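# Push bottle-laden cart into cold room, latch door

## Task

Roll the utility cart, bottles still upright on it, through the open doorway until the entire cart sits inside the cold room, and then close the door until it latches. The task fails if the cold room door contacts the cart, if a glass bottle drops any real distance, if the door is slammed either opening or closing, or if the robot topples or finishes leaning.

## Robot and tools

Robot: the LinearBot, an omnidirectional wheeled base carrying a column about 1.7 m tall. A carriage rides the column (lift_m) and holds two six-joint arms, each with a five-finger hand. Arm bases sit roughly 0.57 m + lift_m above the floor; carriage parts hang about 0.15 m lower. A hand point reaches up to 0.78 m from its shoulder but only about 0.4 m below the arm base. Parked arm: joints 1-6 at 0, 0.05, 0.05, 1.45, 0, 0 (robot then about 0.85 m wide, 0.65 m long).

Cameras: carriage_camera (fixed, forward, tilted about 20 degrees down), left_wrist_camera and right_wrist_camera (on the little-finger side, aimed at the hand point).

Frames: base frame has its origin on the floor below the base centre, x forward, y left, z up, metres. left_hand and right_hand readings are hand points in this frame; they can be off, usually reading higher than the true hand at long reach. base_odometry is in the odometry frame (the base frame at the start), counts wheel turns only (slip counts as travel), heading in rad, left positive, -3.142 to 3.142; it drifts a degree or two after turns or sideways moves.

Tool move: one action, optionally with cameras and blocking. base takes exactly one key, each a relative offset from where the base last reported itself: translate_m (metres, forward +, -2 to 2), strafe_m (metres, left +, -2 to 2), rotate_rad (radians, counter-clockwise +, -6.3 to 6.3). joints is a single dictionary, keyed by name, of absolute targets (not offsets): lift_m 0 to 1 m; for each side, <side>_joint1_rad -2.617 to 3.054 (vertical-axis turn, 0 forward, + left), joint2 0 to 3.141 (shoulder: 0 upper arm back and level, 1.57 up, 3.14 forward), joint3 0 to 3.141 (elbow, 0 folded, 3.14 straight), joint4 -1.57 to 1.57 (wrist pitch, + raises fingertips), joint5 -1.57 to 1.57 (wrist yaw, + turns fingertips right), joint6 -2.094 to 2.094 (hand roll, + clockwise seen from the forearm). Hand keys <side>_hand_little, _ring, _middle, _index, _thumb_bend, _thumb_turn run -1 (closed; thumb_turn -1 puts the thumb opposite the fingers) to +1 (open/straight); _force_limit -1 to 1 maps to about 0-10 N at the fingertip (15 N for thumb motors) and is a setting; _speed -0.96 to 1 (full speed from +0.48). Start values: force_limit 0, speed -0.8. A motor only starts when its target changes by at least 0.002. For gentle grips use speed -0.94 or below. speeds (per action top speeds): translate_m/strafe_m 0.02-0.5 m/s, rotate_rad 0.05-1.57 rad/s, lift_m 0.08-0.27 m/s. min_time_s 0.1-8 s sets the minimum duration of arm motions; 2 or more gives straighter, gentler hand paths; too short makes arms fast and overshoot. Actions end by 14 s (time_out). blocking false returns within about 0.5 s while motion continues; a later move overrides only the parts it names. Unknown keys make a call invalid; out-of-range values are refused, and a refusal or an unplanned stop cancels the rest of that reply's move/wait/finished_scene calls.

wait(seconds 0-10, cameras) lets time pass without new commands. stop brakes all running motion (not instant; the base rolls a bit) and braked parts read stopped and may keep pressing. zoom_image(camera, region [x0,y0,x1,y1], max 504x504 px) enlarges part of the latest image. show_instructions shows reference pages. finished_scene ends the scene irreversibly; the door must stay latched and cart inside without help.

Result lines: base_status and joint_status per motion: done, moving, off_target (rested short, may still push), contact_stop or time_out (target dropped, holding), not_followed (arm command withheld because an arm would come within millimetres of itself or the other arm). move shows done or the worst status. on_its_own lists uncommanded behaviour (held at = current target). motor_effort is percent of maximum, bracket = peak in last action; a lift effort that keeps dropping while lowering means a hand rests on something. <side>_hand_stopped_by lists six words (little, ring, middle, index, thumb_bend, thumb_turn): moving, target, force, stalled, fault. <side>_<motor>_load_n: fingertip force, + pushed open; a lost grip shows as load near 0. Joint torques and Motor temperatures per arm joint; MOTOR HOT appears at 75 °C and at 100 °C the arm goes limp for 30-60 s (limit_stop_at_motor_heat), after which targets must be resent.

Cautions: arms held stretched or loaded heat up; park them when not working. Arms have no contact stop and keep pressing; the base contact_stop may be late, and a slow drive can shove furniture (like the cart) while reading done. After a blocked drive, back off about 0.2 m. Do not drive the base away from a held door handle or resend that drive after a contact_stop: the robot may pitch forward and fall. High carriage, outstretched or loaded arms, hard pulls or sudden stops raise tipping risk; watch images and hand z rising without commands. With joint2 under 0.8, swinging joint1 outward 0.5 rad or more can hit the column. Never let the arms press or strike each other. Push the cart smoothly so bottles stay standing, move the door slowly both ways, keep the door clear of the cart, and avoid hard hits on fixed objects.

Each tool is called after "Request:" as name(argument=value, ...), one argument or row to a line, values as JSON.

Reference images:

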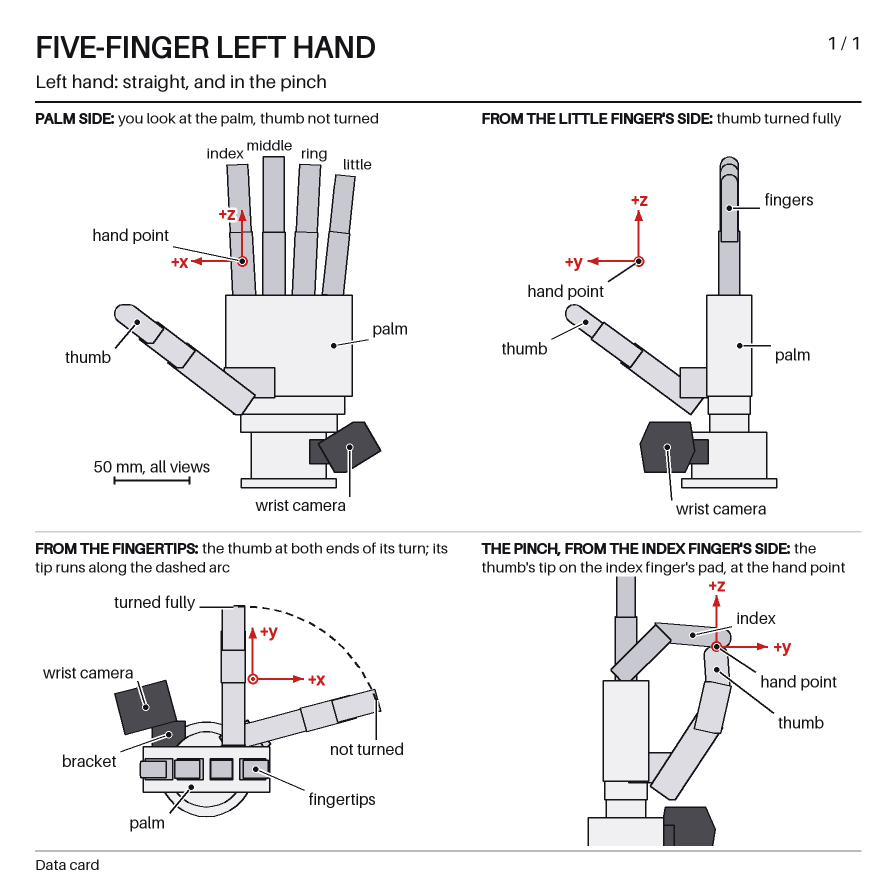

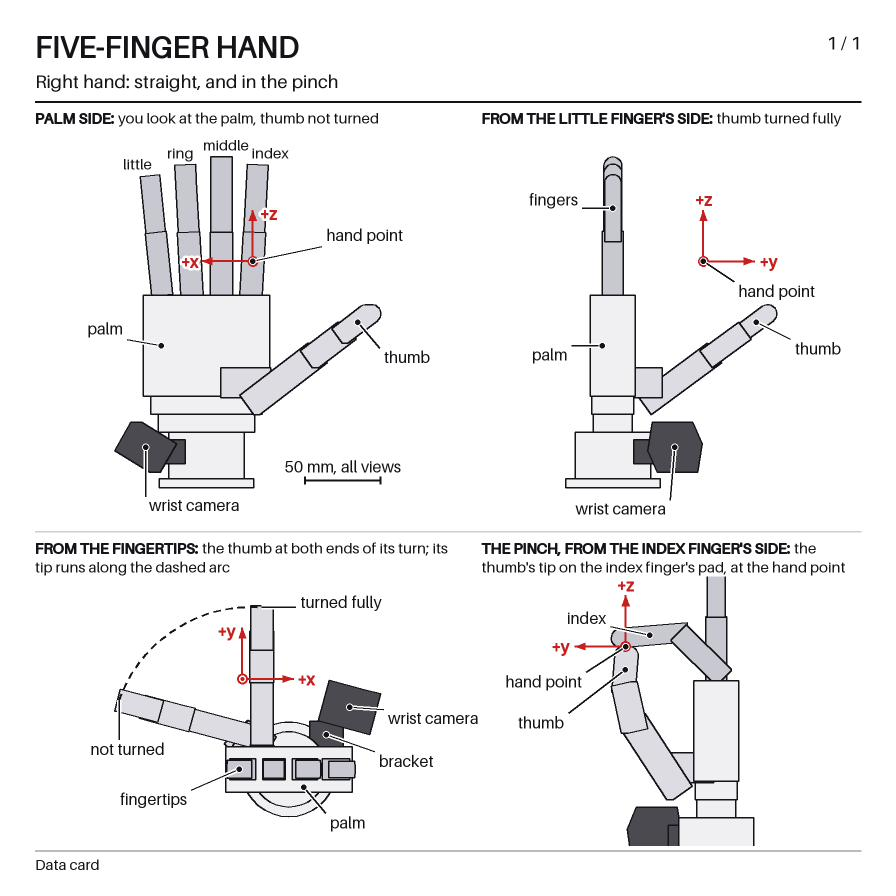

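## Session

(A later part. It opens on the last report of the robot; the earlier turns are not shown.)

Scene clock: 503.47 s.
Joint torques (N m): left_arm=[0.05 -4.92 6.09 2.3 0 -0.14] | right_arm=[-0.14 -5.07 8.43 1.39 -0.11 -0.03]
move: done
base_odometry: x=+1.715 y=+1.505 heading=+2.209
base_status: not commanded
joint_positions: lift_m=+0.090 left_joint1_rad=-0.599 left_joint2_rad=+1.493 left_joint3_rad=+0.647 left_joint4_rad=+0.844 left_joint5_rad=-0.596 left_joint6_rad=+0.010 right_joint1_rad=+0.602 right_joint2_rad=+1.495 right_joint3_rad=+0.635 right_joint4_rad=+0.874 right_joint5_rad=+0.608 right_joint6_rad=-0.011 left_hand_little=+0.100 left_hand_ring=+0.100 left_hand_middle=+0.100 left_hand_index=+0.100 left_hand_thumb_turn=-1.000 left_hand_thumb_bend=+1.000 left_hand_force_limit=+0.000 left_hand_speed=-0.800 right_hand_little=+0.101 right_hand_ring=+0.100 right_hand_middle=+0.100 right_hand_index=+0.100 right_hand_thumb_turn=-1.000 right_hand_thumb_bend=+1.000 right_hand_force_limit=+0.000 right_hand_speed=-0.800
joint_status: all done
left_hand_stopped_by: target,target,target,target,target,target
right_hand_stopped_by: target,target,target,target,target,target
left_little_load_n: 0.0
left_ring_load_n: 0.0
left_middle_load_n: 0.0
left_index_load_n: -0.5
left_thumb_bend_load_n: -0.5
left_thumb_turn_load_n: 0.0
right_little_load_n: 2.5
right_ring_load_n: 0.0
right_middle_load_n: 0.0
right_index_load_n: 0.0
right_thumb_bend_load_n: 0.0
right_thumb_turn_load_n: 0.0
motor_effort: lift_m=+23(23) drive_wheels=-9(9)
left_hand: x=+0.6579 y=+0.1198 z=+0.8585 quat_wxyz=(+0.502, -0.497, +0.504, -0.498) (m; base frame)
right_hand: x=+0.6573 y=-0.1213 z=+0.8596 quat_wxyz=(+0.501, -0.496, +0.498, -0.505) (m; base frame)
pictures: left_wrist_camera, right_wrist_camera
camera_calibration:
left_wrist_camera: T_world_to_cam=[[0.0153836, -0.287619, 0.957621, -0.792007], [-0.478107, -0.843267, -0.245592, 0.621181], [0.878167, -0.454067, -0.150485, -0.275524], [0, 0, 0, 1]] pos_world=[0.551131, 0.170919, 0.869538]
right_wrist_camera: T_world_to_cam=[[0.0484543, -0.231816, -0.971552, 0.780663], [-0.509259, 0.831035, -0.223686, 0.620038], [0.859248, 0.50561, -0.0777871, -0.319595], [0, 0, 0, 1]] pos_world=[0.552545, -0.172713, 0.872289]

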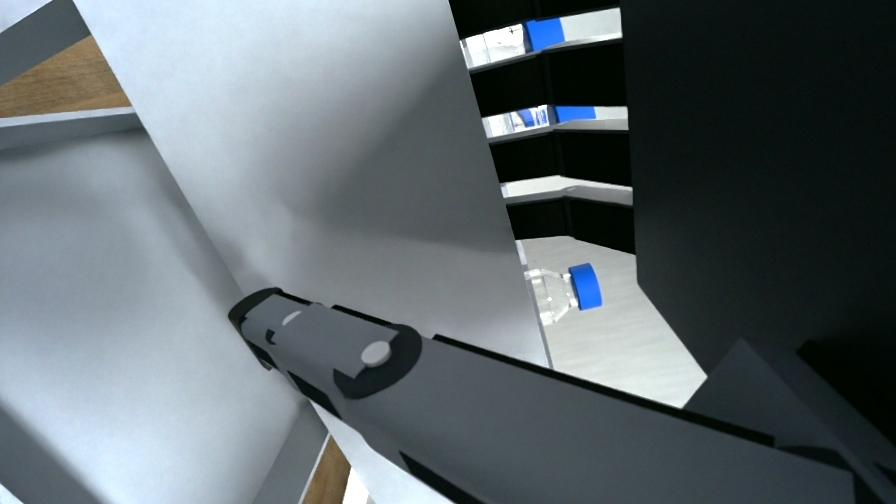

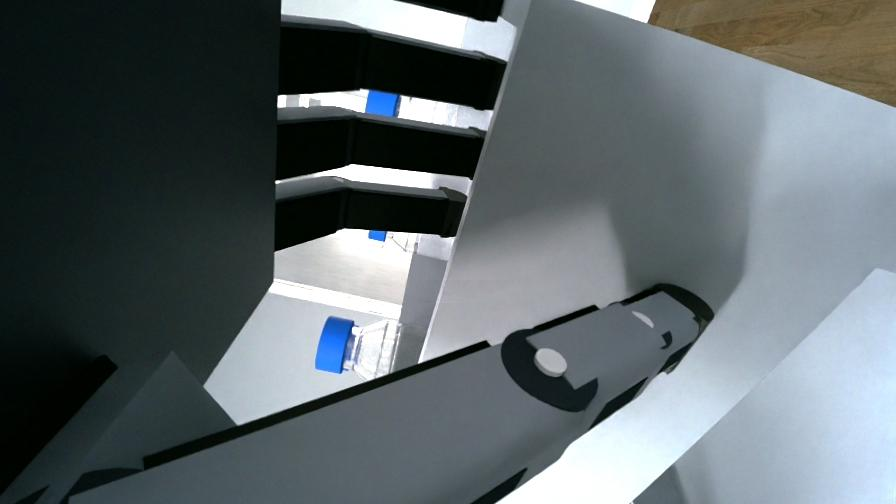

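Request:
move(
  joints={"right_hand_little": 1, "right_hand_index": 1, "right_hand_middle": 1, "right_hand_ring": 1},
)

Request:
move(
  joints={"right_joint1_rad": 0.66, "right_joint5_rad": 0.66, "right_joint2_rad": 1.53, "right_joint4_rad": 0.85},
)

Request:
move(
  joints={"right_hand_index": 0.1, "right_hand_middle": 0.1, "right_hand_ring": 0.1},
  cameras=["all"],
)

Scene clock: 514.90 s.
Joint torques (N m): left_arm=[0.03 -5.04 5.93 2.36 -0.03 -0.11] | right_arm=[-0.13 -5.08 8.44 1.61 -0.1 -0.03]
move: done
base_odometry: x=+1.715 y=+1.505 heading=+2.209
base_status: not commanded
joint_positions: lift_m=+0.090 left_joint1_rad=-0.599 left_joint2_rad=+1.493 left_joint3_rad=+0.647 left_joint4_rad=+0.844 left_joint5_rad=-0.596 left_joint6_rad=+0.010 right_joint1_rad=+0.602 right_joint2_rad=+1.495 right_joint3_rad=+0.635 right_joint4_rad=+0.852 right_joint5_rad=+0.608 right_joint6_rad=-0.011 left_hand_little=+0.100 left_hand_ring=+0.100 left_hand_middle=+0.100 left_hand_index=+0.100 left_hand_thumb_turn=-1.000 left_hand_thumb_bend=+1.000 left_hand_force_limit=+0.000 left_hand_speed=-0.800 right_hand_little=+1.000 right_hand_ring=+1.000 right_hand_middle=+1.000 right_hand_index=+1.000 right_hand_thumb_turn=-1.000 right_hand_thumb_bend=+1.000 right_hand_force_limit=+0.000 right_hand_speed=-0.800
joint_status: all done
left_hand_stopped_by: target,target,target,target,target,target
right_hand_stopped_by: target,target,target,target,target,target
left_little_load_n: 0.0
left_ring_load_n: 0.0
left_middle_load_n: 0.0
left_index_load_n: 0.0
left_thumb_bend_load_n: 0.0
left_thumb_turn_load_n: 0.0
right_little_load_n: 0.0
right_ring_load_n: 0.0
right_middle_load_n: 0.0
right_index_load_n: 0.0
right_thumb_bend_load_n: 0.0
right_thumb_turn_load_n: 0.0
motor_effort: lift_m=+23(23) drive_wheels=-9(9)
left_hand: x=+0.6579 y=+0.1198 z=+0.8585 quat_wxyz=(+0.502, -0.497, +0.504, -0.498) (m; base frame)
right_hand: x=+0.6562 y=-0.1221 z=+0.8539 quat_wxyz=(+0.493, -0.504, +0.499, -0.504) (m; base frame)
pictures: none

Scene clock: 515.53 s.
Joint torques (N m): left_arm=[0.02 -5.01 6.11 2.3 0.01 -0.12] | right_arm=[0.31 -4.64 8.38 1.68 0.15 -0.03]
move: done
base_odometry: x=+1.715 y=+1.505 heading=+2.209
base_status: not commanded
joint_positions: lift_m=+0.090 left_joint1_rad=-0.599 left_joint2_rad=+1.493 left_joint3_rad=+0.647 left_joint4_rad=+0.844 left_joint5_rad=-0.596 left_joint6_rad=+0.010 right_joint1_rad=+0.656 right_joint2_rad=+1.518 right_joint3_rad=+0.635 right_joint4_rad=+0.852 right_joint5_rad=+0.646 right_joint6_rad=-0.011 left_hand_little=+0.100 left_hand_ring=+0.100 left_hand_middle=+0.100 left_hand_index=+0.100 left_hand_thumb_turn=-1.000 left_hand_thumb_bend=+1.000 left_hand_force_limit=+0.000 left_hand_speed=-0.800 right_hand_little=+1.000 right_hand_ring=+1.000 right_hand_middle=+1.000 right_hand_index=+1.000 right_hand_thumb_turn=-1.000 right_hand_thumb_bend=+1.000 right_hand_force_limit=+0.000 right_hand_speed=-0.800
joint_status: all done
left_hand_stopped_by: target,target,target,target,target,target
right_hand_stopped_by: target,target,target,target,target,target
left_little_load_n: 0.0
left_ring_load_n: 0.0
left_middle_load_n: 0.0
left_index_load_n: 0.0
left_thumb_bend_load_n: 0.0
left_thumb_turn_load_n: 0.0
right_little_load_n: 0.0
right_ring_load_n: 0.0
right_middle_load_n: 0.0
right_index_load_n: 0.0
right_thumb_bend_load_n: 0.0
right_thumb_turn_load_n: 0.5
motor_effort: lift_m=+23(23) drive_wheels=-9(9)
left_hand: x=+0.6579 y=+0.1198 z=+0.8585 quat_wxyz=(+0.502, -0.497, +0.504, -0.498) (m; base frame)
right_hand: x=+0.6476 y=-0.1057 z=+0.8438 quat_wxyz=(+0.489, -0.516, +0.496, -0.498) (m; base frame)
pictures: none

Scene clock: 517.63 s.
Joint torques (N m): left_arm=[-0.14 -4.92 6 2.28 0 -0.11] | right_arm=[0.29 -4.64 8.36 1.68 0.14 -0.03]
move: done
base_odometry: x=+1.715 y=+1.505 heading=+2.209
base_status: not commanded
joint_positions: lift_m=+0.090 left_joint1_rad=-0.599 left_joint2_rad=+1.493 left_joint3_rad=+0.647 left_joint4_rad=+0.844 left_joint5_rad=-0.596 left_joint6_rad=+0.010 right_joint1_rad=+0.656 right_joint2_rad=+1.518 right_joint3_rad=+0.635 right_joint4_rad=+0.852 right_joint5_rad=+0.648 right_joint6_rad=-0.011 left_hand_little=+0.100 left_hand_ring=+0.100 left_hand_middle=+0.100 left_hand_index=+0.100 left_hand_thumb_turn=-1.000 left_hand_thumb_bend=+1.000 left_hand_force_limit=+0.000 left_hand_speed=-0.800 right_hand_little=+1.000 right_hand_ring=+0.100 right_hand_middle=+0.100 right_hand_index=+0.100 right_hand_thumb_turn=-1.000 right_hand_thumb_bend=+1.000 right_hand_force_limit=+0.000 right_hand_speed=-0.800
joint_status: all done
left_hand_stopped_by: target,target,target,target,target,target
right_hand_stopped_by: target,target,target,target,target,target
left_little_load_n: 0.0
left_ring_load_n: 0.0
left_middle_load_n: 0.0
left_index_load_n: 0.0
left_thumb_bend_load_n: 0.0
left_thumb_turn_load_n: 0.5
right_little_load_n: 0.0
right_ring_load_n: 0.0
right_middle_load_n: 0.0
right_index_load_n: 0.0
right_thumb_bend_load_n: 0.0
right_thumb_turn_load_n: 0.0
motor_effort: lift_m=+23(23) drive_wheels=-9(9)
left_hand: x=+0.6579 y=+0.1198 z=+0.8585 quat_wxyz=(+0.502, -0.497, +0.504, -0.498) (m; base frame)
right_hand: x=+0.6477 y=-0.1062 z=+0.8438 quat_wxyz=(+0.488, -0.516, +0.497, -0.499) (m; base frame)
pictures: carriage_camera, left_wrist_camera, right_wrist_camera
camera_calibration:
carriage_camera: T_world_to_cam=[[0.0236129, -0.999688, 0.00820201, -0.0106516], [-0.311487, -0.0151528, -0.95013, 1.091], [0.949957, 0.0198805, -0.311747, 0.208259], [0, 0, 0, 1]] pos_world=[0.142246, 0.00174311, 1.1016]
left_wrist_camera: T_world_to_cam=[[0.0153836, -0.287619, 0.957621, -0.792007], [-0.478107, -0.843267, -0.245592, 0.621181], [0.878167, -0.454067, -0.150485, -0.275524], [0, 0, 0, 1]] pos_world=[0.551131, 0.170919, 0.869538]
right_wrist_camera: T_world_to_cam=[[0.0160981, -0.257863, -0.966047, 0.782849], [-0.529871, 0.817148, -0.226948, 0.613638], [0.847926, 0.515534, -0.12348, -0.273215], [0, 0, 0, 1]] pos_world=[0.544212, -0.158714, 0.861797]

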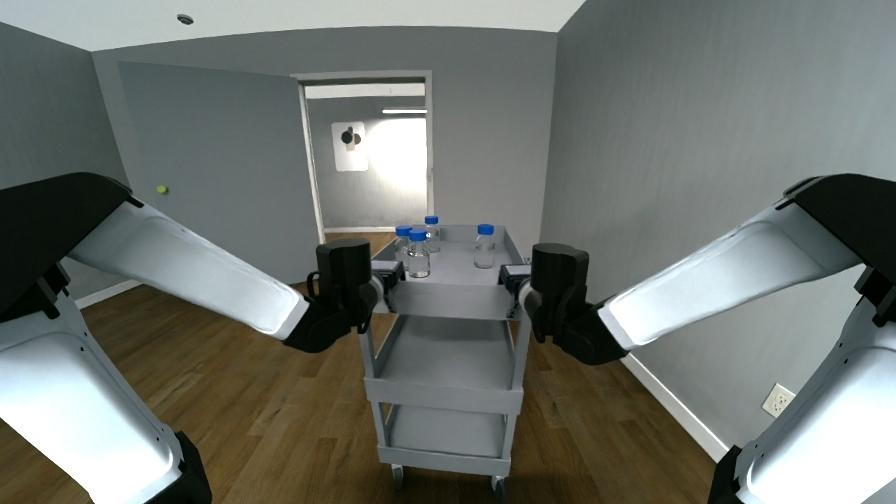

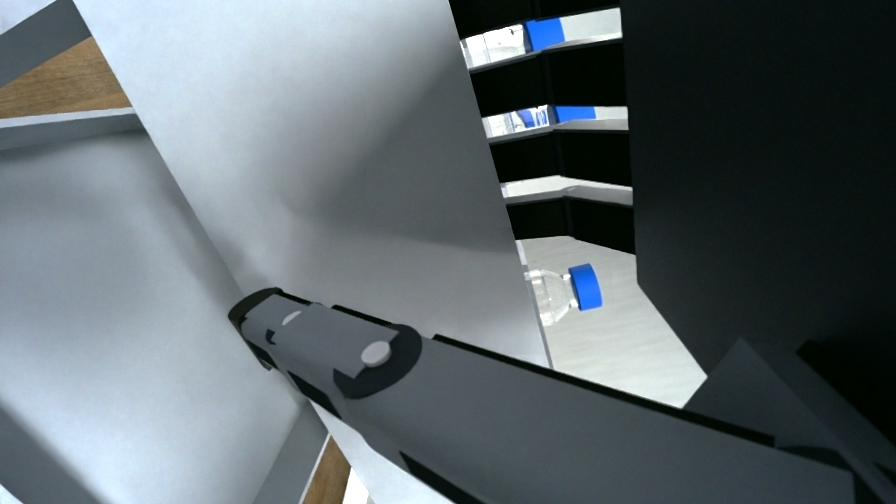

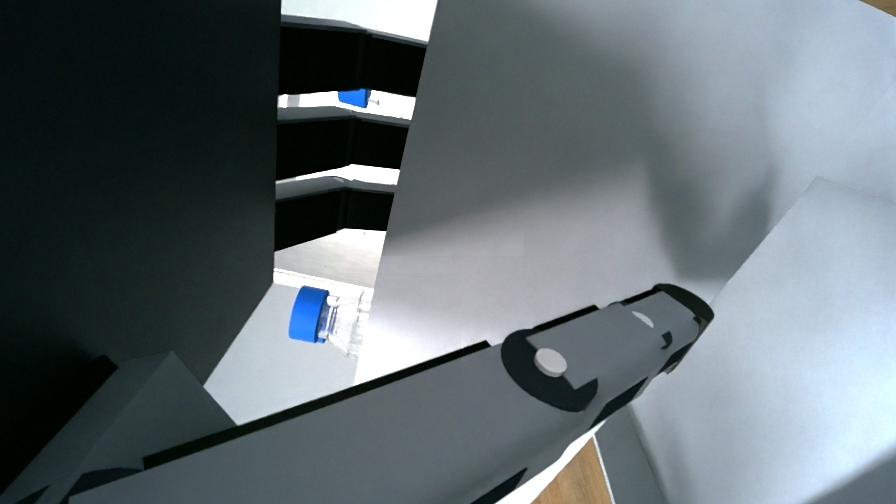

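Request:
move(
  joints={"left_hand_index": -0.6, "left_hand_middle": -0.6, "left_hand_ring": -0.6, "left_hand_little": -0.6, "right_hand_index": -0.6, "right_hand_middle": -0.6, "right_hand_ring": -0.6, "left_hand_speed": -0.88, "right_hand_speed": -0.88},
  cameras=["left_wrist_camera", "right_wrist_camera"],
)

Scene clock: 525.43 s.
Joint torques (N m): left_arm=[-0.17 -5.45 6 2.22 -0.22 0.01] | right_arm=[-0.12 -4.63 8.35 1.69 -0.02 -0.03]
move: off_target
base_odometry: x=+1.715 y=+1.505 heading=+2.209
base_status: not commanded
joint_positions: lift_m=+0.090 left_joint1_rad=-0.598 left_joint2_rad=+1.497 left_joint3_rad=+0.647 left_joint4_rad=+0.849 left_joint5_rad=-0.577 left_joint6_rad=+0.000 right_joint1_rad=+0.661 right_joint2_rad=+1.518 right_joint3_rad=+0.635 right_joint4_rad=+0.850 right_joint5_rad=+0.662 right_joint6_rad=-0.011 left_hand_little=-0.522 left_hand_ring=-0.466 left_hand_middle=-0.443 left_hand_index=-0.522 left_hand_thumb_turn=-1.000 left_hand_thumb_bend=+1.000 left_hand_force_limit=+0.000 left_hand_speed=-0.880 right_hand_little=+1.000 right_hand_ring=-0.600 right_hand_middle=-0.554 right_hand_index=-0.577 right_hand_thumb_turn=-1.000 right_hand_thumb_bend=+1.000 right_hand_force_limit=+0.000 right_hand_speed=-0.880
joint_status: left_hand_little off_target (ended at -0.522, target -0.600); left_hand_ring off_target (ended at -0.466, target -0.600); left_hand_middle off_target (ended at -0.443, target -0.600); left_hand_index off_target (ended at -0.522, target -0.600); right_hand_middle off_target (ended at -0.554, target -0.600); right_hand_index off_target (ended at -0.577, target -0.600); the others done
left_hand_stopped_by: force,force,force,force,target,target
right_hand_stopped_by: target,target,force,force,target,target
left_little_load_n: 2.5
left_ring_load_n: 0.0
left_middle_load_n: 0.0
left_index_load_n: 3.0
left_thumb_bend_load_n: 0.0
left_thumb_turn_load_n: 0.0
right_little_load_n: 0.0
right_ring_load_n: 0.5
right_middle_load_n: 8.5
right_index_load_n: 4.5
right_thumb_bend_load_n: 1.5
right_thumb_turn_load_n: -4.0
motor_effort: lift_m=+23(23) drive_wheels=-9(9)
left_hand: x=+0.6581 y=+0.1157 z=+0.8580 quat_wxyz=(+0.495, -0.495, +0.506, -0.505) (m; base frame)
right_hand: x=+0.6470 y=-0.1070 z=+0.8434 quat_wxyz=(+0.485, -0.514, +0.499, -0.501) (m; base frame)
pictures: left_wrist_camera, right_wrist_camera
camera_calibration:
left_wrist_camera: T_world_to_cam=[[0.0100528, -0.278095, 0.960501, -0.792863], [-0.493105, -0.837014, -0.237181, 0.619631], [0.869912, -0.471243, -0.145544, -0.274319], [0, 0, 0, 1]] pos_world=[0.552147, 0.168878, 0.868585]
right_wrist_camera: T_world_to_cam=[[0.0124958, -0.259555, -0.965648, 0.784049], [-0.522307, 0.821809, -0.227651, 0.610159], [0.852666, 0.507209, -0.125298, -0.274749], [0, 0, 0, 1]] pos_world=[0.543162, -0.158576, 0.861593]

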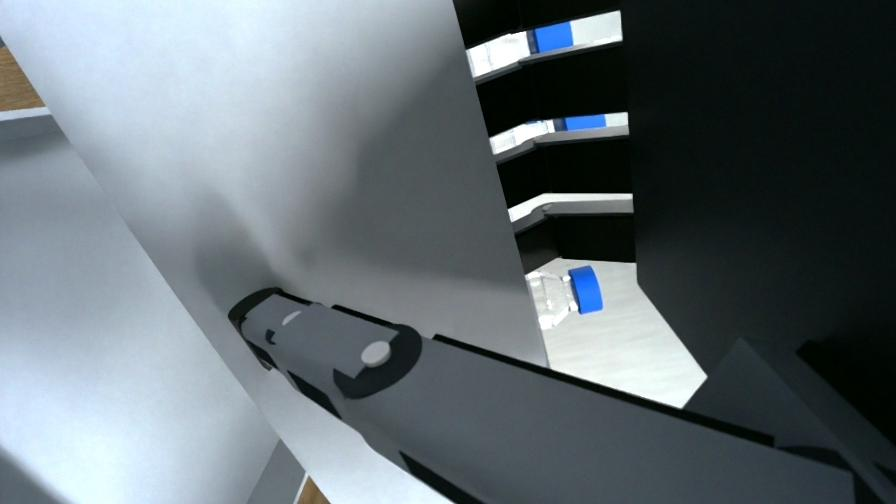

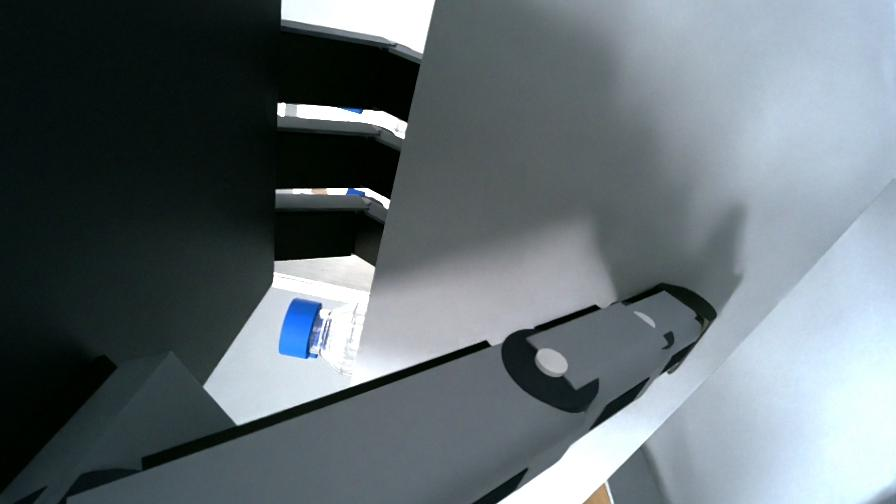

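Request:
move(
  joints={"left_hand_thumb_bend": 0.0, "right_hand_thumb_bend": 0.0},
  cameras=["all"],
)

Scene clock: 558.80 s.
Joint torques (N m): left_arm=[-0.21 -5.65 6.02 2.22 -0.22 -0.03] | right_arm=[-0.1 -4.63 8.35 1.69 -0.03 -0.02]
Motor temperatures (°C): left_arm=[24 27 36 41 25 22] | right_arm=[26 29 37 36 25 22]
move: off_target
base_odometry: x=+1.715 y=+1.505 heading=+2.209
base_status: not commanded
joint_positions: lift_m=+0.090 left_joint1_rad=-0.598 left_joint2_rad=+1.497 left_joint3_rad=+0.647 left_joint4_rad=+0.849 left_joint5_rad=-0.577 left_joint6_rad=+0.000 right_joint1_rad=+0.661 right_joint2_rad=+1.518 right_joint3_rad=+0.635 right_joint4_rad=+0.849 right_joint5_rad=+0.662 right_joint6_rad=-0.011 left_hand_little=-0.522 left_hand_ring=-0.466 left_hand_middle=-0.443 left_hand_index=-0.522 left_hand_thumb_turn=-1.000 left_hand_thumb_bend=+0.881 left_hand_force_limit=+0.000 left_hand_speed=-0.880 right_hand_little=+1.000 right_hand_ring=-0.600 right_hand_middle=-0.554 right_hand_index=-0.577 right_hand_thumb_turn=-1.000 right_hand_thumb_bend=+0.989 right_hand_force_limit=+0.000 right_hand_speed=-0.880
joint_status: left_hand_thumb_bend off_target (ended at +0.881, target +0.000); right_hand_thumb_bend off_target (ended at +0.989, target +0.000)
left_hand_stopped_by: force,force,force,force,force,target
right_hand_stopped_by: target,target,force,force,force,target
left_little_load_n: 3.5
left_ring_load_n: 0.0
left_middle_load_n: 0.0
left_index_load_n: 4.0
left_thumb_bend_load_n: 7.0
left_thumb_turn_load_n: 0.0
right_little_load_n: 0.0
right_ring_load_n: 1.0
right_middle_load_n: 8.5
right_index_load_n: 5.0
right_thumb_bend_load_n: 8.0
right_thumb_turn_load_n: -3.5
motor_effort: lift_m=+23(23) drive_wheels=-9(9)
left_hand: x=+0.6581 y=+0.1157 z=+0.8580 quat_wxyz=(+0.495, -0.495, +0.506, -0.505) (m; base frame)
right_hand: x=+0.6470 y=-0.1070 z=+0.8433 quat_wxyz=(+0.485, -0.514, +0.499, -0.501) (m; base frame)
pictures: carriage_camera, left_wrist_camera, right_wrist_camera
camera_calibration:
carriage_camera: T_world_to_cam=[[0.0236129, -0.999688, 0.00820201, -0.0106516], [-0.311487, -0.0151528, -0.95013, 1.091], [0.949957, 0.0198805, -0.311747, 0.208259], [0, 0, 0, 1]] pos_world=[0.142246, 0.00174311, 1.1016]
left_wrist_camera: T_world_to_cam=[[0.0100528, -0.278095, 0.960501, -0.792863], [-0.493105, -0.837014, -0.237181, 0.619631], [0.869912, -0.471243, -0.145544, -0.274319], [0, 0, 0, 1]] pos_world=[0.552147, 0.168878, 0.868585]
right_wrist_camera: T_world_to_cam=[[0.0122483, -0.2597, -0.965612, 0.784034], [-0.522365, 0.821775, -0.227641, 0.610102], [0.852634, 0.50719, -0.125593, -0.274407], [0, 0, 0, 1]] pos_world=[0.543062, -0.158576, 0.861493]

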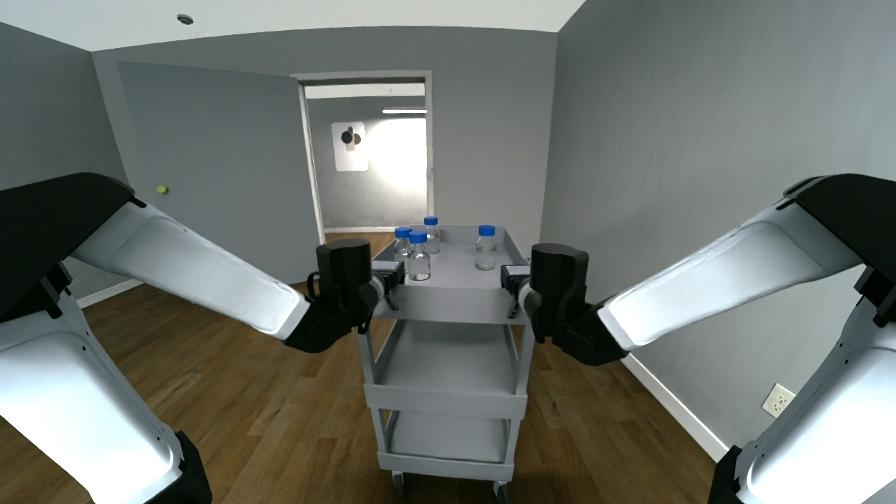

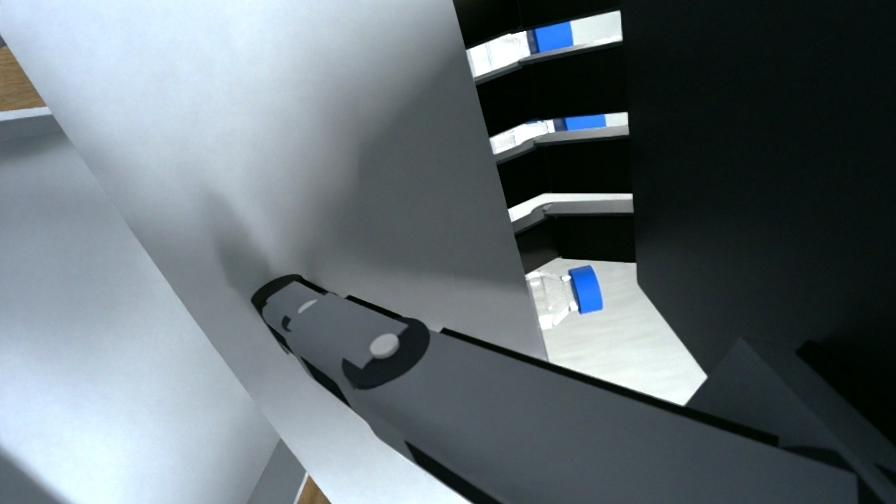

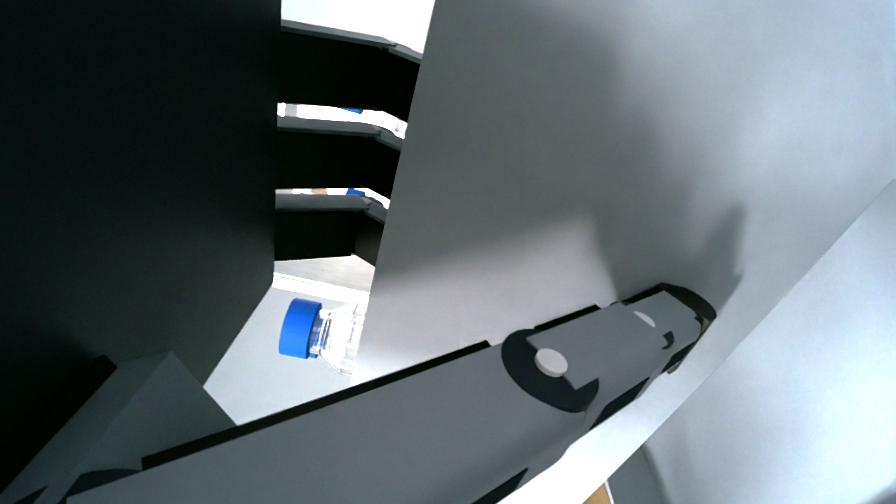

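Request:
move(
  base={"rotate_rad": 0.12},
  speeds={"rotate_rad": 0.06},
  cameras=["carriage_camera"],
)

Request:
move(
  base={"strafe_m": 0.15},
  speeds={"strafe_m": 0.06},
  cameras=["carriage_camera"],
)

Scene clock: 574.10 s.
Joint torques (N m): left_arm=[-0.01 -6.2 5.9 2.16 -0.22 0.03] | right_arm=[-0.02 -4.79 8.36 1.68 -0.01 -0.02]
move: done
base_odometry: x=+1.714 y=+1.506 heading=+2.328
base_status: done
joint_positions: lift_m=+0.090 left_joint1_rad=-0.598 left_joint2_rad=+1.503 left_joint3_rad=+0.649 left_joint4_rad=+0.855 left_joint5_rad=-0.577 left_joint6_rad=-0.006 right_joint1_rad=+0.661 right_joint2_rad=+1.520 right_joint3_rad=+0.635 right_joint4_rad=+0.851 right_joint5_rad=+0.661 right_joint6_rad=-0.012 left_hand_little=-0.522 left_hand_ring=-0.466 left_hand_middle=-0.443 left_hand_index=-0.521 left_hand_thumb_turn=-1.000 left_hand_thumb_bend=+0.880 left_hand_force_limit=+0.000 left_hand_speed=-0.880 right_hand_little=+1.000 right_hand_ring=-0.599 right_hand_middle=-0.554 right_hand_index=-0.577 right_hand_thumb_turn=-1.000 right_hand_thumb_bend=+0.989 right_hand_force_limit=+0.000 right_hand_speed=-0.880
joint_status: not commanded
left_hand_stopped_by: force,force,force,force,force,target
right_hand_stopped_by: target,target,force,force,force,target
left_little_load_n: 4.5
left_ring_load_n: 0.0
left_middle_load_n: 0.0
left_index_load_n: 6.5
left_thumb_bend_load_n: 4.0
left_thumb_turn_load_n: -0.5
right_little_load_n: 0.0
right_ring_load_n: 2.5
right_middle_load_n: 10.0
right_index_load_n: 6.0
right_thumb_bend_load_n: 8.0
right_thumb_turn_load_n: -4.5
motor_effort: lift_m=+23(23) drive_wheels=+4(11)
left_hand: x=+0.6590 y=+0.1148 z=+0.8579 quat_wxyz=(+0.493, -0.496, +0.504, -0.507) (m; base frame)
right_hand: x=+0.6473 y=-0.1071 z=+0.8429 quat_wxyz=(+0.485, -0.515, +0.499, -0.502) (m; base frame)
pictures: carriage_camera
camera_calibration:
carriage_camera: T_world_to_cam=[[0.0236129, -0.999688, 0.00820201, -0.0106516], [-0.311487, -0.0151528, -0.95013, 1.091], [0.949957, 0.0198805, -0.311747, 0.208259], [0, 0, 0, 1]] pos_world=[0.142246, 0.00174311, 1.1016]

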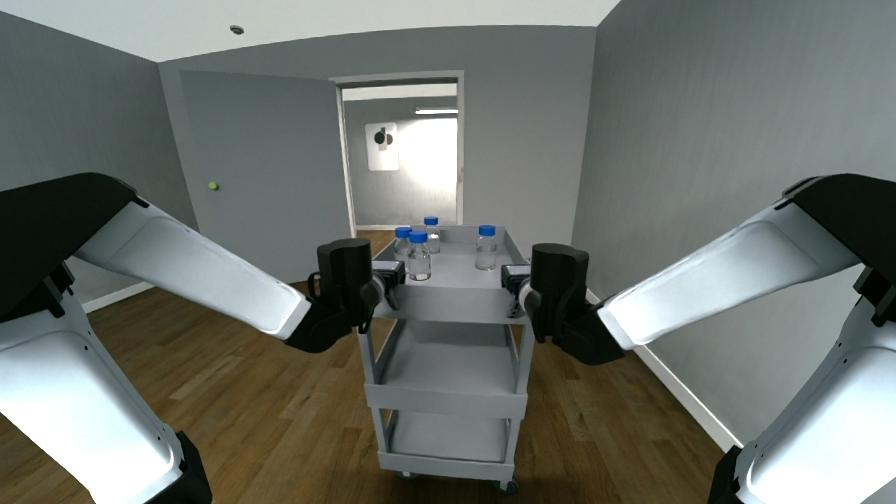

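Scene clock: 577.13 s.
Joint torques (N m): left_arm=[0.05 -6.15 5.87 2.17 -0.09 0.05] | right_arm=[0.14 -4.82 8.36 1.68 0.05 -0.01]
move: done
base_odometry: x=+1.605 y=+1.403 heading=+2.329
base_status: done
joint_positions: lift_m=+0.090 left_joint1_rad=-0.598 left_joint2_rad=+1.503 left_joint3_rad=+0.649 left_joint4_rad=+0.854 left_joint5_rad=-0.590 left_joint6_rad=-0.006 right_joint1_rad=+0.658 right_joint2_rad=+1.520 right_joint3_rad=+0.635 right_joint4_rad=+0.851 right_joint5_rad=+0.656 right_joint6_rad=-0.012 left_hand_little=-0.522 left_hand_ring=-0.466 left_hand_middle=-0.443 left_hand_index=-0.521 left_hand_thumb_turn=-1.000 left_hand_thumb_bend=+0.880 left_hand_force_limit=+0.000 left_hand_speed=-0.880 right_hand_little=+1.000 right_hand_ring=-0.599 right_hand_middle=-0.554 right_hand_index=-0.577 right_hand_thumb_turn=-1.000 right_hand_thumb_bend=+0.989 right_hand_force_limit=+0.000 right_hand_speed=-0.880
joint_status: not commanded
left_hand_stopped_by: force,force,force,force,force,target
right_hand_stopped_by: target,target,force,force,force,target
left_little_load_n: 4.0
left_ring_load_n: 0.0
left_middle_load_n: 0.0
left_index_load_n: 5.0
left_thumb_bend_load_n: 5.5
left_thumb_turn_load_n: -0.5
right_little_load_n: 0.0
right_ring_load_n: 3.5
right_middle_load_n: 10.0
right_index_load_n: 5.5
right_thumb_bend_load_n: 8.0
right_thumb_turn_load_n: -4.5
motor_effort: lift_m=+23(23) drive_wheels=+0(16)
left_hand: x=+0.6592 y=+0.1170 z=+0.8576 quat_wxyz=(+0.496, -0.499, +0.501, -0.503) (m; base frame)
right_hand: x=+0.6476 y=-0.1071 z=+0.8429 quat_wxyz=(+0.485, -0.515, +0.498, -0.501) (m; base frame)
pictures: carriage_camera
camera_calibration:
carriage_camera: T_world_to_cam=[[0.0236129, -0.999688, 0.00820201, -0.0106516], [-0.311487, -0.0151528, -0.95013, 1.091], [0.949957, 0.0198805, -0.311747, 0.208259], [0, 0, 0, 1]] pos_world=[0.142246, 0.00174311, 1.1016]

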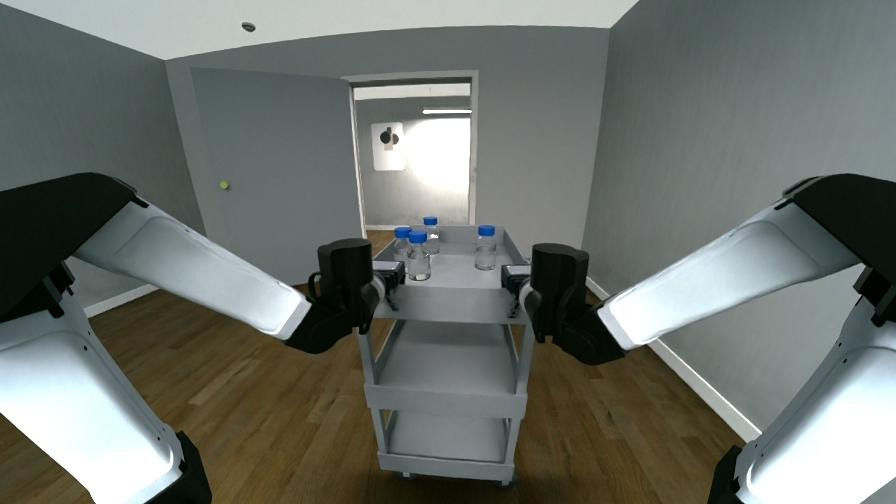

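Request:
move(
  base={"strafe_m": 0.38},
  speeds={"strafe_m": 0.08},
  cameras=["carriage_camera"],
)

Request:
move(
  base={"translate_m": 0.5},
  speeds={"translate_m": 0.08},
  cameras=["carriage_camera"],
)

Scene clock: 589.17 s.
Joint torques (N m): left_arm=[0.12 -6.2 5.97 2.18 -0.04 0.07] | right_arm=[0.23 -4.81 8.35 1.68 0.09 -0.01]
move: done
base_odometry: x=+1.329 y=+1.142 heading=+2.329
base_status: done
joint_positions: lift_m=+0.090 left_joint1_rad=-0.600 left_joint2_rad=+1.503 left_joint3_rad=+0.649 left_joint4_rad=+0.854 left_joint5_rad=-0.591 left_joint6_rad=-0.007 right_joint1_rad=+0.657 right_joint2_rad=+1.520 right_joint3_rad=+0.635 right_joint4_rad=+0.851 right_joint5_rad=+0.653 right_joint6_rad=-0.012 left_hand_little=-0.522 left_hand_ring=-0.466 left_hand_middle=-0.443 left_hand_index=-0.521 left_hand_thumb_turn=-1.000 left_hand_thumb_bend=+0.880 left_hand_force_limit=+0.000 left_hand_speed=-0.880 right_hand_little=+1.000 right_hand_ring=-0.599 right_hand_middle=-0.554 right_hand_index=-0.577 right_hand_thumb_turn=-1.000 right_hand_thumb_bend=+0.989 right_hand_force_limit=+0.000 right_hand_speed=-0.880
joint_status: not commanded
left_hand_stopped_by: force,force,force,force,force,target
right_hand_stopped_by: target,target,force,force,force,target
left_little_load_n: 5.0
left_ring_load_n: 0.0
left_middle_load_n: 0.0
left_index_load_n: 5.5
left_thumb_bend_load_n: 4.5
left_thumb_turn_load_n: -1.5
right_little_load_n: 0.0
right_ring_load_n: 3.0
right_middle_load_n: 10.5
right_index_load_n: 5.5
right_thumb_bend_load_n: 8.0
right_thumb_turn_load_n: -4.5
motor_effort: lift_m=+22(23) drive_wheels=-4(9)
left_hand: x=+0.6589 y=+0.1164 z=+0.8577 quat_wxyz=(+0.496, -0.500, +0.501, -0.504) (m; base frame)
right_hand: x=+0.6477 y=-0.1068 z=+0.8429 quat_wxyz=(+0.486, -0.516, +0.497, -0.500) (m; base frame)
pictures: carriage_camera
camera_calibration:
carriage_camera: T_world_to_cam=[[0.0236129, -0.999688, 0.00820201, -0.0106516], [-0.311487, -0.0151528, -0.95013, 1.091], [0.949957, 0.0198805, -0.311747, 0.208259], [0, 0, 0, 1]] pos_world=[0.142246, 0.00174311, 1.1016]

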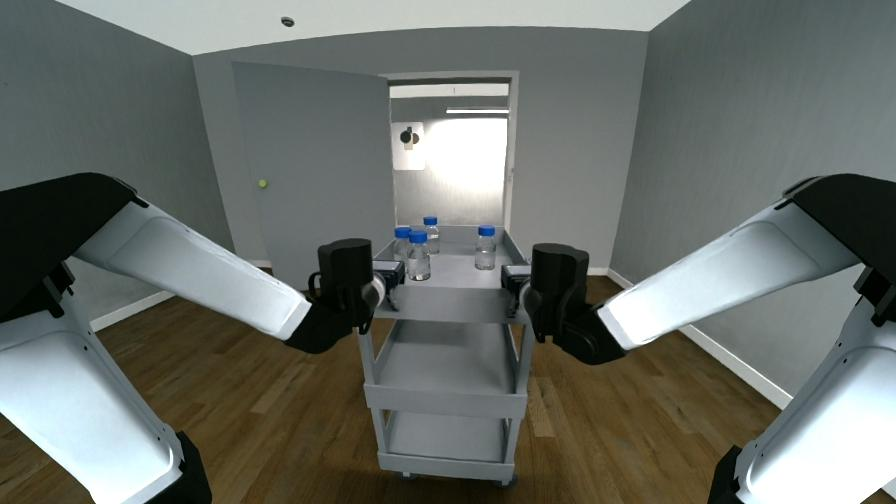

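Scene clock: 596.03 s.
Joint torques (N m): left_arm=[0.36 -4.72 5.91 2.37 0.26 -0.14] | right_arm=[0.16 -5.89 7.47 1.65 0.4 -0.1]
move: done
base_odometry: x=+0.985 y=+1.504 heading=+2.330
base_status: done
joint_positions: lift_m=+0.090 left_joint1_rad=-0.604 left_joint2_rad=+1.491 left_joint3_rad=+0.649 left_joint4_rad=+0.834 left_joint5_rad=-0.621 left_joint6_rad=+0.012 right_joint1_rad=+0.658 right_joint2_rad=+1.531 right_joint3_rad=+0.645 right_joint4_rad=+0.855 right_joint5_rad=+0.625 right_joint6_rad=-0.003 left_hand_little=-0.522 left_hand_ring=-0.466 left_hand_middle=-0.443 left_hand_index=-0.522 left_hand_thumb_turn=-1.000 left_hand_thumb_bend=+0.881 left_hand_force_limit=+0.000 left_hand_speed=-0.880 right_hand_little=+1.000 right_hand_ring=-0.600 right_hand_middle=-0.553 right_hand_index=-0.577 right_hand_thumb_turn=-1.000 right_hand_thumb_bend=+0.989 right_hand_force_limit=+0.000 right_hand_speed=-0.880
joint_status: not commanded
left_hand_stopped_by: force,force,force,force,force,target
right_hand_stopped_by: target,target,force,force,force,target
left_little_load_n: 4.5
left_ring_load_n: -0.5
left_middle_load_n: 0.0
left_index_load_n: 0.0
left_thumb_bend_load_n: 7.0
left_thumb_turn_load_n: -4.5
right_little_load_n: 0.0
right_ring_load_n: 0.5
right_middle_load_n: 11.0
right_index_load_n: 9.0
right_thumb_bend_load_n: 7.5
right_thumb_turn_load_n: -7.0
motor_effort: lift_m=+22(22) drive_wheels=-6(9)
left_hand: x=+0.6575 y=+0.1230 z=+0.8577 quat_wxyz=(+0.507, -0.502, +0.501, -0.490) (m; base frame)
right_hand: x=+0.6489 y=-0.0987 z=+0.8437 quat_wxyz=(+0.496, -0.520, +0.492, -0.491) (m; base frame)
pictures: carriage_camera
camera_calibration:
carriage_camera: T_world_to_cam=[[0.0236129, -0.999688, 0.00820201, -0.0106524], [-0.311487, -0.0151528, -0.95013, 1.09109], [0.949957, 0.0198805, -0.311747, 0.208291], [0, 0, 0, 1]] pos_world=[0.142246, 0.00174311, 1.1017]

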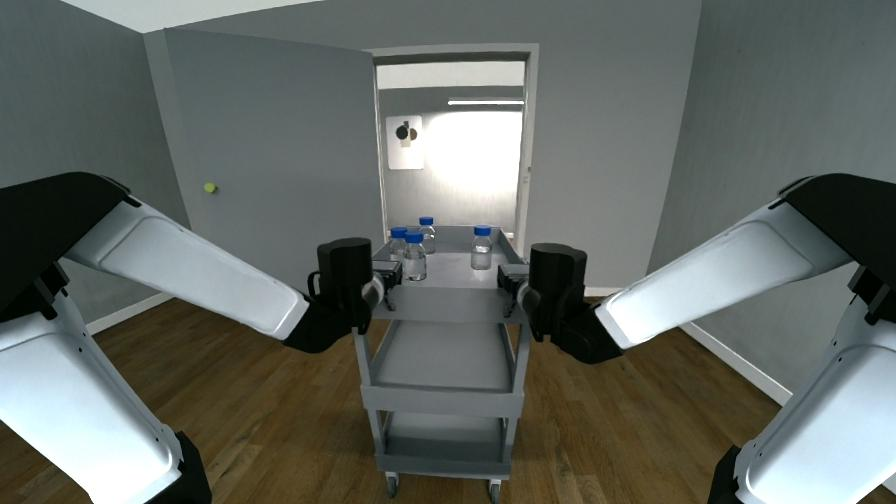

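Request:
move(
  base={"translate_m": 0.65},
  speeds={"translate_m": 0.08},
  cameras=["all"],
)

Scene clock: 610.10 s.
Joint torques (N m): left_arm=[0.51 -4.62 5.72 2.43 0.23 -0.11] | right_arm=[0.17 -5.86 7.47 1.65 0.32 -0.11]
move: done
base_odometry: x=+0.537 y=+1.975 heading=+2.330
base_status: done
joint_positions: lift_m=+0.090 left_joint1_rad=-0.604 left_joint2_rad=+1.490 left_joint3_rad=+0.649 left_joint4_rad=+0.833 left_joint5_rad=-0.617 left_joint6_rad=+0.013 right_joint1_rad=+0.658 right_joint2_rad=+1.531 right_joint3_rad=+0.645 right_joint4_rad=+0.855 right_joint5_rad=+0.632 right_joint6_rad=-0.003 left_hand_little=-0.522 left_hand_ring=-0.466 left_hand_middle=-0.443 left_hand_index=-0.522 left_hand_thumb_turn=-1.000 left_hand_thumb_bend=+0.881 left_hand_force_limit=+0.000 left_hand_speed=-0.880 right_hand_little=+1.000 right_hand_ring=-0.600 right_hand_middle=-0.553 right_hand_index=-0.577 right_hand_thumb_turn=-1.000 right_hand_thumb_bend=+0.989 right_hand_force_limit=+0.000 right_hand_speed=-0.880
joint_status: not commanded
left_hand_stopped_by: force,force,force,force,force,target
right_hand_stopped_by: target,target,force,force,force,target
left_little_load_n: 2.5
left_ring_load_n: 0.0
left_middle_load_n: 0.0
left_index_load_n: 0.5
left_thumb_bend_load_n: 7.0
left_thumb_turn_load_n: -4.0
right_little_load_n: 0.0
right_ring_load_n: 2.5
right_middle_load_n: 11.0
right_index_load_n: 7.0
right_thumb_bend_load_n: 7.5
right_thumb_turn_load_n: -7.0
motor_effort: lift_m=+22(22) drive_wheels=-6(11)
left_hand: x=+0.6572 y=+0.1221 z=+0.8578 quat_wxyz=(+0.506, -0.501, +0.503, -0.491) (m; base frame)
right_hand: x=+0.6491 y=-0.1001 z=+0.8437 quat_wxyz=(+0.495, -0.518, +0.494, -0.493) (m; base frame)
pictures: carriage_camera, left_wrist_camera, right_wrist_camera
camera_calibration:
carriage_camera: T_world_to_cam=[[0.0236129, -0.999688, 0.00820201, -0.0106524], [-0.311487, -0.0151528, -0.95013, 1.09109], [0.949957, 0.0198805, -0.311747, 0.208291], [0, 0, 0, 1]] pos_world=[0.142246, 0.00174311, 1.1017]
left_wrist_camera: T_world_to_cam=[[0.0249398, -0.293866, 0.955521, -0.794464], [-0.466194, -0.848942, -0.24892, 0.618293], [0.884331, -0.43925, -0.158171, -0.273119], [0, 0, 0, 1]] pos_world=[0.549586, 0.171461, 0.869833]
right_wrist_camera: T_world_to_cam=[[0.0204013, -0.249175, -0.968243, 0.78425], [-0.543989, 0.809777, -0.219857, 0.611797], [0.838844, 0.531199, -0.119028, -0.273958], [0, 0, 0, 1]] pos_world=[0.546619, -0.154477, 0.861243]

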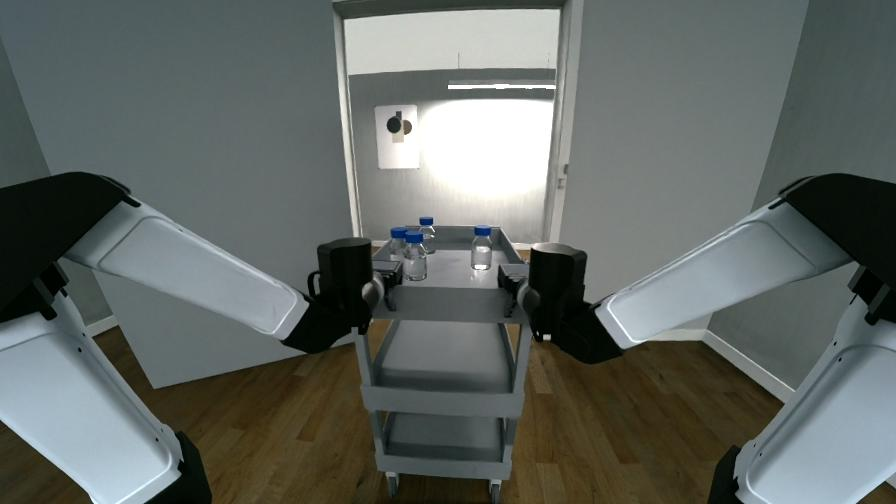

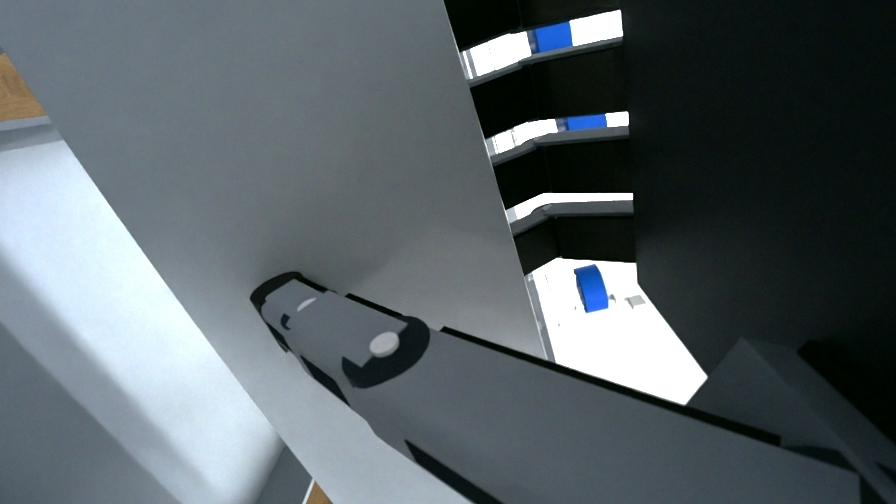

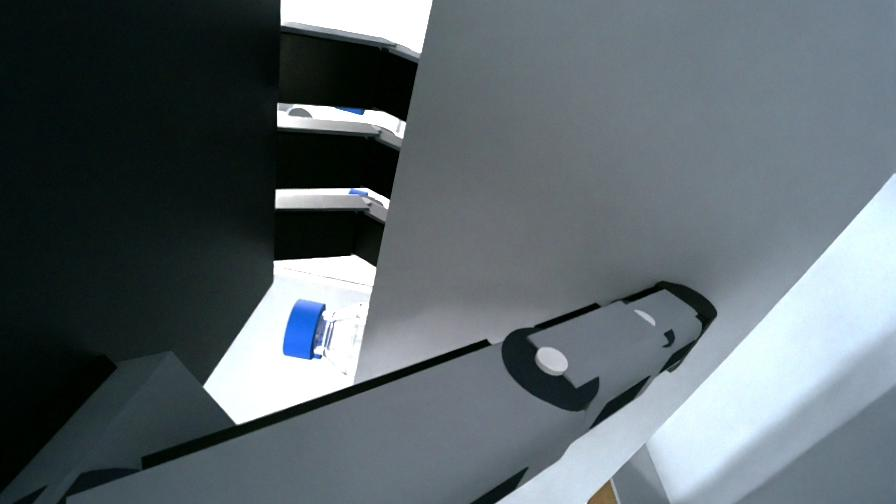

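Request:
move(
  base={"translate_m": 0.7},
  speeds={"translate_m": 0.08},
  cameras=["carriage_camera"],
)

Scene clock: 630.57 s.
Joint torques (N m): left_arm=[0.43 -4.66 5.85 2.39 0.19 -0.14] | right_arm=[0.16 -5.87 7.47 1.65 0.28 -0.1]
move: done
base_odometry: x=+0.054 y=+2.482 heading=+2.331
base_status: done
joint_positions: lift_m=+0.090 left_joint1_rad=-0.605 left_joint2_rad=+1.490 left_joint3_rad=+0.649 left_joint4_rad=+0.833 left_joint5_rad=-0.614 left_joint6_rad=+0.013 right_joint1_rad=+0.658 right_joint2_rad=+1.531 right_joint3_rad=+0.645 right_joint4_rad=+0.855 right_joint5_rad=+0.636 right_joint6_rad=-0.003 left_hand_little=-0.522 left_hand_ring=-0.466 left_hand_middle=-0.443 left_hand_index=-0.522 left_hand_thumb_turn=-1.000 left_hand_thumb_bend=+0.881 left_hand_force_limit=+0.000 left_hand_speed=-0.880 right_hand_little=+1.000 right_hand_ring=-0.600 right_hand_middle=-0.553 right_hand_index=-0.577 right_hand_thumb_turn=-1.000 right_hand_thumb_bend=+0.989 right_hand_force_limit=+0.000 right_hand_speed=-0.880
joint_status: not commanded
left_hand_stopped_by: force,force,force,force,force,target
right_hand_stopped_by: target,target,force,force,force,target
left_little_load_n: 2.0
left_ring_load_n: 0.0
left_middle_load_n: 0.0
left_index_load_n: 1.5
left_thumb_bend_load_n: 6.5
left_thumb_turn_load_n: -4.0
right_little_load_n: 0.0
right_ring_load_n: 2.5
right_middle_load_n: 10.5
right_index_load_n: 5.5
right_thumb_bend_load_n: 8.0
right_thumb_turn_load_n: -6.5
motor_effort: lift_m=+22(22) drive_wheels=-6(12)
left_hand: x=+0.6570 y=+0.1211 z=+0.8580 quat_wxyz=(+0.505, -0.500, +0.503, -0.492) (m; base frame)
right_hand: x=+0.6492 y=-0.1007 z=+0.8436 quat_wxyz=(+0.494, -0.517, +0.495, -0.493) (m; base frame)
pictures: carriage_camera
camera_calibration:
carriage_camera: T_world_to_cam=[[0.0236129, -0.999688, 0.00820201, -0.0106524], [-0.311487, -0.0151528, -0.95013, 1.09109], [0.949957, 0.0198805, -0.311747, 0.208291], [0, 0, 0, 1]] pos_world=[0.142246, 0.00174311, 1.1017]

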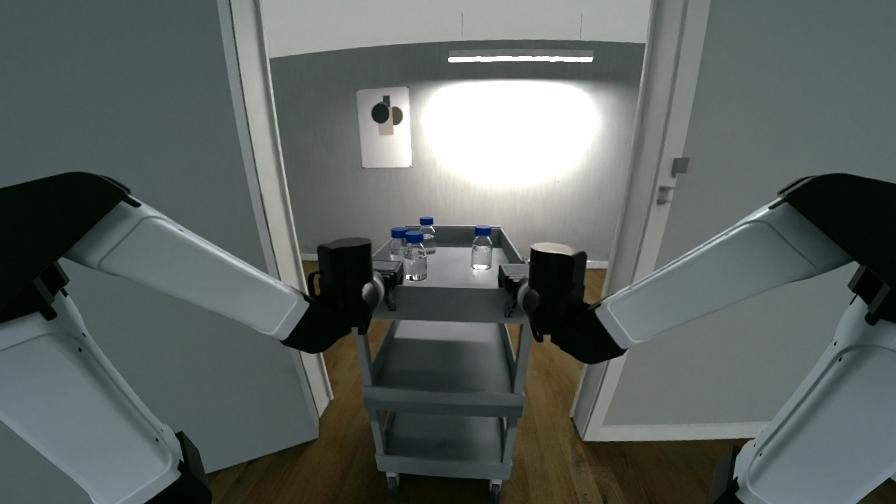

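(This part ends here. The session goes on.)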